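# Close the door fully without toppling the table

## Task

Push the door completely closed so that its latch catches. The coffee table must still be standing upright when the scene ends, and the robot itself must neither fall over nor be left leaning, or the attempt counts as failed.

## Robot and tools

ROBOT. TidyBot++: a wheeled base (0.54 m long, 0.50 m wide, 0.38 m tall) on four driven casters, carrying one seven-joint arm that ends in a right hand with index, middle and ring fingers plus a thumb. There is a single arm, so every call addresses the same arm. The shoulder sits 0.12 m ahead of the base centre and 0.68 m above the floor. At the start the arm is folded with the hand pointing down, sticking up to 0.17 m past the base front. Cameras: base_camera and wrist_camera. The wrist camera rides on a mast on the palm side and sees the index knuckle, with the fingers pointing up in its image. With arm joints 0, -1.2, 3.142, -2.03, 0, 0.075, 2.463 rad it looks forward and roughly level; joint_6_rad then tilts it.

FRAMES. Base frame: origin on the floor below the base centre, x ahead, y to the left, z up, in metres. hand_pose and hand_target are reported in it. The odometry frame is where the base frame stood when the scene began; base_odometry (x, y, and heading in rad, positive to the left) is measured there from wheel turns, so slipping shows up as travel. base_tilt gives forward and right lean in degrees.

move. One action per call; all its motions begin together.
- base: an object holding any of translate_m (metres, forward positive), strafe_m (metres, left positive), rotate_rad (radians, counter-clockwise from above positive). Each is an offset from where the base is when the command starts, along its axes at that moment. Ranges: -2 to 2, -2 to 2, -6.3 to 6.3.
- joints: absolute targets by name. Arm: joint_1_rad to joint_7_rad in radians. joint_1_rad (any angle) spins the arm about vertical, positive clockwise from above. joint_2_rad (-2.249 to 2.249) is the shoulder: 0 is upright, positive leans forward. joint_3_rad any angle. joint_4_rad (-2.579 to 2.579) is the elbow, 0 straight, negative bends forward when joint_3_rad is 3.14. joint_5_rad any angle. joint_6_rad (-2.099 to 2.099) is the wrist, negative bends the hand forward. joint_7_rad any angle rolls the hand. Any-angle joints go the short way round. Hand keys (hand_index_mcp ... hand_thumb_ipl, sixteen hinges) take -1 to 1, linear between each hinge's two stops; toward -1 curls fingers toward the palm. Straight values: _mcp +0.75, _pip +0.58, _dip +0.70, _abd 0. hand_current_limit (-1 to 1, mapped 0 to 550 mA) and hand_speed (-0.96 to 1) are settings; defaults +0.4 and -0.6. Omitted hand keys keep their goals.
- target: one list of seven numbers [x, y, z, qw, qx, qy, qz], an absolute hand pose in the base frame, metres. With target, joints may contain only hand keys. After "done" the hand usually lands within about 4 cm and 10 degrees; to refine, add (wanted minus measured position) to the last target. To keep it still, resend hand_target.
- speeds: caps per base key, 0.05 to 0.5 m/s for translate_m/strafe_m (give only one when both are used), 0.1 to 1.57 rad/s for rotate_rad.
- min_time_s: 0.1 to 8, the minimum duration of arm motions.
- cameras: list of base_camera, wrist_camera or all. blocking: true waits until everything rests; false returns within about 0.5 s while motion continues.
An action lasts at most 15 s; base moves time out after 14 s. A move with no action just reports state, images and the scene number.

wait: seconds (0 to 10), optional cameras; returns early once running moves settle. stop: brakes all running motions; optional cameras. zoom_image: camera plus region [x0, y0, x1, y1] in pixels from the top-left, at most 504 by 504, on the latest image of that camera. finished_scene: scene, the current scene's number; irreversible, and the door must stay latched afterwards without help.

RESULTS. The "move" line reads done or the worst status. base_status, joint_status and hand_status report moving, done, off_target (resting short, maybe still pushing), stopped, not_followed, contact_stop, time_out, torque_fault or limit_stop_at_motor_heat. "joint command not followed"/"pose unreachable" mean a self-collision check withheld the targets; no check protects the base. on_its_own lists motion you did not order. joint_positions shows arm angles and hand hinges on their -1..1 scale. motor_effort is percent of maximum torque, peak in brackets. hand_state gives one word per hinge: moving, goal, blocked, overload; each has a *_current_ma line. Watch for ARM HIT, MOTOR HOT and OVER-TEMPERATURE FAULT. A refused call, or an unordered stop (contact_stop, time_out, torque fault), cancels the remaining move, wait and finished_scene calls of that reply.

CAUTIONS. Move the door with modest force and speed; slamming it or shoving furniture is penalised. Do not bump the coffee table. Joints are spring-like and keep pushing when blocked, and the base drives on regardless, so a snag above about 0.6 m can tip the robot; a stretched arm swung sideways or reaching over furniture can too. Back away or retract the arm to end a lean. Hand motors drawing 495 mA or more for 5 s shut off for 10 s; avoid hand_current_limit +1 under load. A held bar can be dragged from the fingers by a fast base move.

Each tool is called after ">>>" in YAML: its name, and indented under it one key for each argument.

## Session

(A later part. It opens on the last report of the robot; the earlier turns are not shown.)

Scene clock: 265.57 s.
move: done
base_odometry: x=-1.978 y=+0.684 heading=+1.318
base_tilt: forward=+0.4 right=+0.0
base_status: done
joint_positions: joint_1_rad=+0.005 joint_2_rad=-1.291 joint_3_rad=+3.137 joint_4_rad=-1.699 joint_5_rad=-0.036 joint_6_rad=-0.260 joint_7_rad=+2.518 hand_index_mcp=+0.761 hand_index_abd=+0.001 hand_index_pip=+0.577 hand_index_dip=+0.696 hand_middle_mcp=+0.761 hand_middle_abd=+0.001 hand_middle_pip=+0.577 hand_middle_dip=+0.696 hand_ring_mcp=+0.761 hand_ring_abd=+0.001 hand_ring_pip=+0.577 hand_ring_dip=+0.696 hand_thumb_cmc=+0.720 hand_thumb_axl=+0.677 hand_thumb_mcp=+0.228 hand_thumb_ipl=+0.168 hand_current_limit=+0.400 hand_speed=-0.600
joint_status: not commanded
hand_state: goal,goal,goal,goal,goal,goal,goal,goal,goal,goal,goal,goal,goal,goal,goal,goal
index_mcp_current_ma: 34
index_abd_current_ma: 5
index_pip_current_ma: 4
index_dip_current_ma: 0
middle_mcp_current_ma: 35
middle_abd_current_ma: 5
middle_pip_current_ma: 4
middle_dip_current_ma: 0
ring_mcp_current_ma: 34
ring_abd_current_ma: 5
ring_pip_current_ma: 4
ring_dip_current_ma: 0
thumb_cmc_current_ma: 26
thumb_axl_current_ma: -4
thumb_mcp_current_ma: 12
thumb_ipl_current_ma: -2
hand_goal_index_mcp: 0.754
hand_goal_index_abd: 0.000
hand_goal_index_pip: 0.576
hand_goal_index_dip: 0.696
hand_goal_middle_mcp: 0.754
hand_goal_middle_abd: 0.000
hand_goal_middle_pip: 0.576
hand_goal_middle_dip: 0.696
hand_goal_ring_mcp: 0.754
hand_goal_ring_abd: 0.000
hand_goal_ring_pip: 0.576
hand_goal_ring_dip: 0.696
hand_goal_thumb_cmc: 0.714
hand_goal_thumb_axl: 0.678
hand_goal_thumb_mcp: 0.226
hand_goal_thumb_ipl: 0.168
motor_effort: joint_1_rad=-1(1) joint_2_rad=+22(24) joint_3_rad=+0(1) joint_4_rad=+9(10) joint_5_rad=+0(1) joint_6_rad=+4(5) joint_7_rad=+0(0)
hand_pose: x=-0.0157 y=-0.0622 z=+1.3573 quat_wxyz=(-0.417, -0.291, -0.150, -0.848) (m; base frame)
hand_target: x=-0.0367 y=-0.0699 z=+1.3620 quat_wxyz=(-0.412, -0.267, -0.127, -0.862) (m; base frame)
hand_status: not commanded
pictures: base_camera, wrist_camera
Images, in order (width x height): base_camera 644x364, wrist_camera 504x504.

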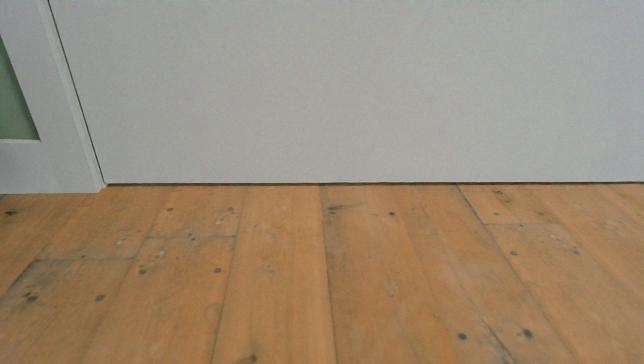

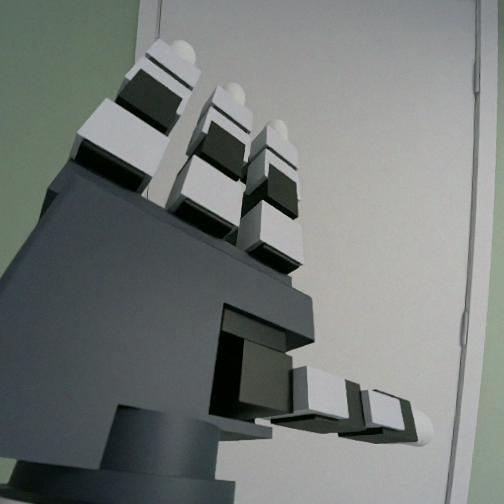

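>>> move:
  base: {"translate_m": 0.46}
  speeds: {"translate_m": 0.2}
  cameras: ["all"]

>>> move:
  base: {"translate_m": 0.12}
  speeds: {"translate_m": 0.1}
  cameras: ["all"]

Scene clock: 278.90 s.
move: done
base_odometry: x=-1.863 y=+1.130 heading=+1.318
base_tilt: forward=+0.4 right=+0.0
base_status: done
joint_positions: joint_1_rad=+0.005 joint_2_rad=-1.291 joint_3_rad=+3.137 joint_4_rad=-1.698 joint_5_rad=-0.036 joint_6_rad=-0.260 joint_7_rad=+2.518 hand_index_mcp=+0.761 hand_index_abd=+0.001 hand_index_pip=+0.577 hand_index_dip=+0.696 hand_middle_mcp=+0.761 hand_middle_abd=+0.001 hand_middle_pip=+0.577 hand_middle_dip=+0.696 hand_ring_mcp=+0.761 hand_ring_abd=+0.001 hand_ring_pip=+0.577 hand_ring_dip=+0.696 hand_thumb_cmc=+0.720 hand_thumb_axl=+0.677 hand_thumb_mcp=+0.228 hand_thumb_ipl=+0.168 hand_current_limit=+0.400 hand_speed=-0.600
joint_status: not commanded
hand_state: goal,goal,goal,goal,goal,goal,goal,goal,goal,goal,goal,goal,goal,goal,goal,goal
index_mcp_current_ma: 34
index_abd_current_ma: 5
index_pip_current_ma: 4
index_dip_current_ma: 0
middle_mcp_current_ma: 35
middle_abd_current_ma: 5
middle_pip_current_ma: 4
middle_dip_current_ma: 0
ring_mcp_current_ma: 34
ring_abd_current_ma: 5
ring_pip_current_ma: 4
ring_dip_current_ma: 0
thumb_cmc_current_ma: 26
thumb_axl_current_ma: -4
thumb_mcp_current_ma: 12
thumb_ipl_current_ma: -2
hand_goal_index_mcp: 0.754
hand_goal_index_abd: 0.000
hand_goal_index_pip: 0.576
hand_goal_index_dip: 0.696
hand_goal_middle_mcp: 0.754
hand_goal_middle_abd: 0.000
hand_goal_middle_pip: 0.576
hand_goal_middle_dip: 0.696
hand_goal_ring_mcp: 0.754
hand_goal_ring_abd: 0.000
hand_goal_ring_pip: 0.576
hand_goal_ring_dip: 0.696
hand_goal_thumb_cmc: 0.714
hand_goal_thumb_axl: 0.678
hand_goal_thumb_mcp: 0.226
hand_goal_thumb_ipl: 0.168
motor_effort: joint_1_rad=-1(1) joint_2_rad=+22(25) joint_3_rad=+0(1) joint_4_rad=+9(11) joint_5_rad=+0(1) joint_6_rad=+4(5) joint_7_rad=+0(1)
hand_pose: x=-0.0163 y=-0.0622 z=+1.3573 quat_wxyz=(-0.417, -0.291, -0.150, -0.848) (m; base frame)
hand_target: x=-0.0367 y=-0.0699 z=+1.3620 quat_wxyz=(-0.412, -0.267, -0.127, -0.862) (m; base frame)
hand_status: not commanded
pictures: base_camera, wrist_camera
Images, in order (width x height): base_camera 644x364, wrist_camera 504x504.

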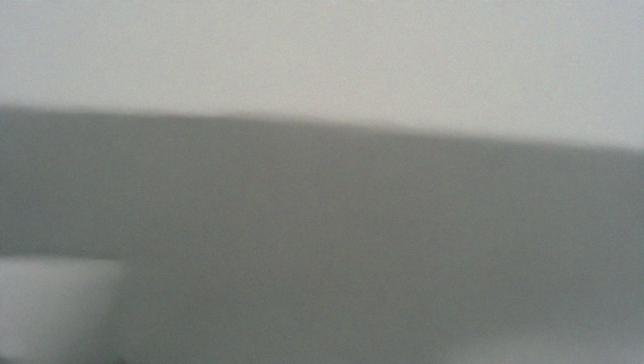

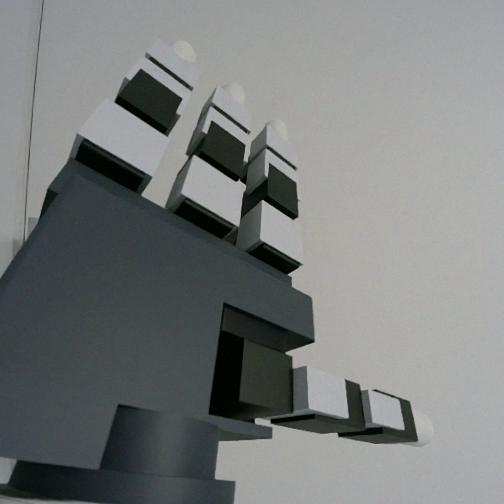

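Scene clock: 282.47 s.
move: time_out
base_odometry: x=-1.853 y=+1.168 heading=+1.320
base_tilt: forward=+0.4 right=+0.0
base_status: translate_m time_out (by the wheels' count: +0.039 of +0.120)
joint_positions: joint_1_rad=+0.005 joint_2_rad=-1.290 joint_3_rad=+3.137 joint_4_rad=-1.699 joint_5_rad=-0.036 joint_6_rad=-0.259 joint_7_rad=+2.518 hand_index_mcp=+0.761 hand_index_abd=+0.001 hand_index_pip=+0.577 hand_index_dip=+0.696 hand_middle_mcp=+0.762 hand_middle_abd=+0.001 hand_middle_pip=+0.577 hand_middle_dip=+0.696 hand_ring_mcp=+0.761 hand_ring_abd=+0.001 hand_ring_pip=+0.577 hand_ring_dip=+0.696 hand_thumb_cmc=+0.720 hand_thumb_axl=+0.677 hand_thumb_mcp=+0.228 hand_thumb_ipl=+0.168 hand_current_limit=+0.400 hand_speed=-0.600
joint_status: not commanded
hand_state: goal,goal,goal,goal,goal,goal,goal,goal,goal,goal,goal,goal,goal,goal,goal,goal
index_mcp_current_ma: 36
index_abd_current_ma: 5
index_pip_current_ma: 4
index_dip_current_ma: 0
middle_mcp_current_ma: 37
middle_abd_current_ma: 6
middle_pip_current_ma: 4
middle_dip_current_ma: 0
ring_mcp_current_ma: 36
ring_abd_current_ma: 5
ring_pip_current_ma: 4
ring_dip_current_ma: 0
thumb_cmc_current_ma: 27
thumb_axl_current_ma: -4
thumb_mcp_current_ma: 12
thumb_ipl_current_ma: -2
hand_goal_index_mcp: 0.754
hand_goal_index_abd: 0.000
hand_goal_index_pip: 0.576
hand_goal_index_dip: 0.696
hand_goal_middle_mcp: 0.754
hand_goal_middle_abd: 0.000
hand_goal_middle_pip: 0.576
hand_goal_middle_dip: 0.696
hand_goal_ring_mcp: 0.754
hand_goal_ring_abd: 0.000
hand_goal_ring_pip: 0.576
hand_goal_ring_dip: 0.696
hand_goal_thumb_cmc: 0.714
hand_goal_thumb_axl: 0.678
hand_goal_thumb_mcp: 0.226
hand_goal_thumb_ipl: 0.168
motor_effort: joint_1_rad=-1(3) joint_2_rad=+22(28) joint_3_rad=+0(3) joint_4_rad=+9(13) joint_5_rad=+0(1) joint_6_rad=+4(7) joint_7_rad=+0(0)
hand_pose: x=-0.0155 y=-0.0622 z=+1.3574 quat_wxyz=(-0.417, -0.291, -0.150, -0.848) (m; base frame)
hand_target: x=-0.0367 y=-0.0699 z=+1.3620 quat_wxyz=(-0.412, -0.267, -0.127, -0.862) (m; base frame)
hand_status: not commanded
pictures: base_camera, wrist_camera
Images, in order (width x height): base_camera 644x364, wrist_camera 504x504.

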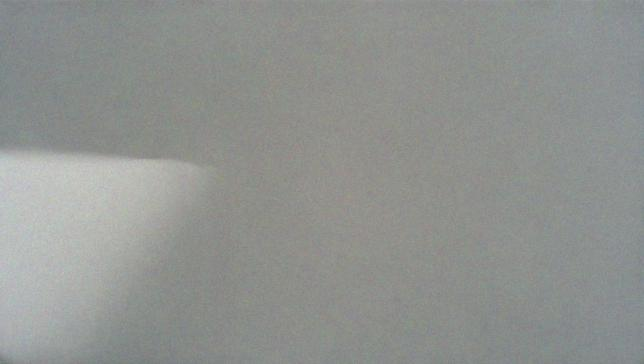

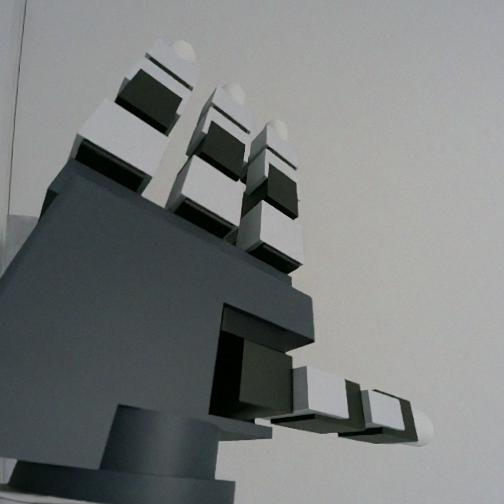

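>>> move:
  base: {"translate_m": -0.5}
  cameras: ["all"]

Scene clock: 287.07 s.
move: done
base_odometry: x=-1.978 y=+0.684 heading=+1.320
base_tilt: forward=+0.4 right=+0.0
base_status: done
joint_positions: joint_1_rad=+0.005 joint_2_rad=-1.293 joint_3_rad=+3.137 joint_4_rad=-1.697 joint_5_rad=-0.036 joint_6_rad=-0.259 joint_7_rad=+2.518 hand_index_mcp=+0.761 hand_index_abd=+0.001 hand_index_pip=+0.577 hand_index_dip=+0.696 hand_middle_mcp=+0.762 hand_middle_abd=+0.001 hand_middle_pip=+0.577 hand_middle_dip=+0.696 hand_ring_mcp=+0.761 hand_ring_abd=+0.001 hand_ring_pip=+0.577 hand_ring_dip=+0.696 hand_thumb_cmc=+0.720 hand_thumb_axl=+0.677 hand_thumb_mcp=+0.228 hand_thumb_ipl=+0.168 hand_current_limit=+0.400 hand_speed=-0.600
joint_status: not commanded
hand_state: goal,goal,goal,goal,goal,goal,goal,goal,goal,goal,goal,goal,goal,goal,goal,goal
index_mcp_current_ma: 36
index_abd_current_ma: 5
index_pip_current_ma: 4
index_dip_current_ma: 0
middle_mcp_current_ma: 37
middle_abd_current_ma: 6
middle_pip_current_ma: 4
middle_dip_current_ma: 0
ring_mcp_current_ma: 36
ring_abd_current_ma: 5
ring_pip_current_ma: 4
ring_dip_current_ma: 0
thumb_cmc_current_ma: 27
thumb_axl_current_ma: -4
thumb_mcp_current_ma: 12
thumb_ipl_current_ma: -2
hand_goal_index_mcp: 0.754
hand_goal_index_abd: 0.000
hand_goal_index_pip: 0.576
hand_goal_index_dip: 0.696
hand_goal_middle_mcp: 0.754
hand_goal_middle_abd: 0.000
hand_goal_middle_pip: 0.576
hand_goal_middle_dip: 0.696
hand_goal_ring_mcp: 0.754
hand_goal_ring_abd: 0.000
hand_goal_ring_pip: 0.576
hand_goal_ring_dip: 0.696
hand_goal_thumb_cmc: 0.714
hand_goal_thumb_axl: 0.678
hand_goal_thumb_mcp: 0.226
hand_goal_thumb_ipl: 0.168
motor_effort: joint_1_rad=+0(1) joint_2_rad=+22(26) joint_3_rad=+0(1) joint_4_rad=+9(11) joint_5_rad=+0(1) joint_6_rad=+5(5) joint_7_rad=+0(1)
hand_pose: x=-0.0187 y=-0.0622 z=+1.3574 quat_wxyz=(-0.418, -0.289, -0.149, -0.848) (m; base frame)
hand_target: x=-0.0367 y=-0.0699 z=+1.3620 quat_wxyz=(-0.412, -0.267, -0.127, -0.862) (m; base frame)
hand_status: not commanded
pictures: base_camera, wrist_camera
Images, in order (width x height): base_camera 644x364, wrist_camera 504x504.

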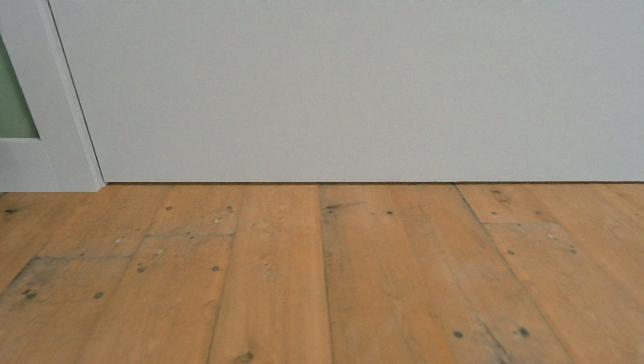

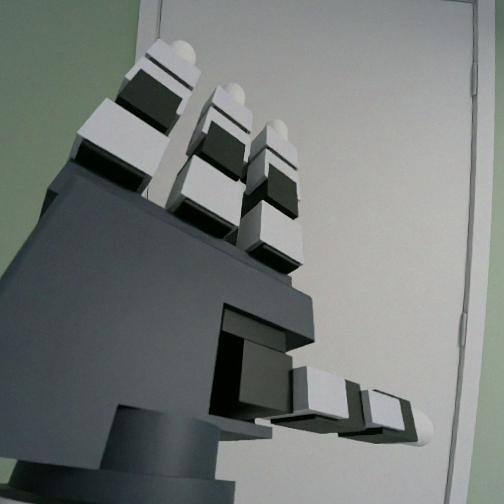

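Door is flush and the pushes were blocked at the same place, with no rebound.

>>> finished_scene:
  scene: 2

The scene is finished: the task was done.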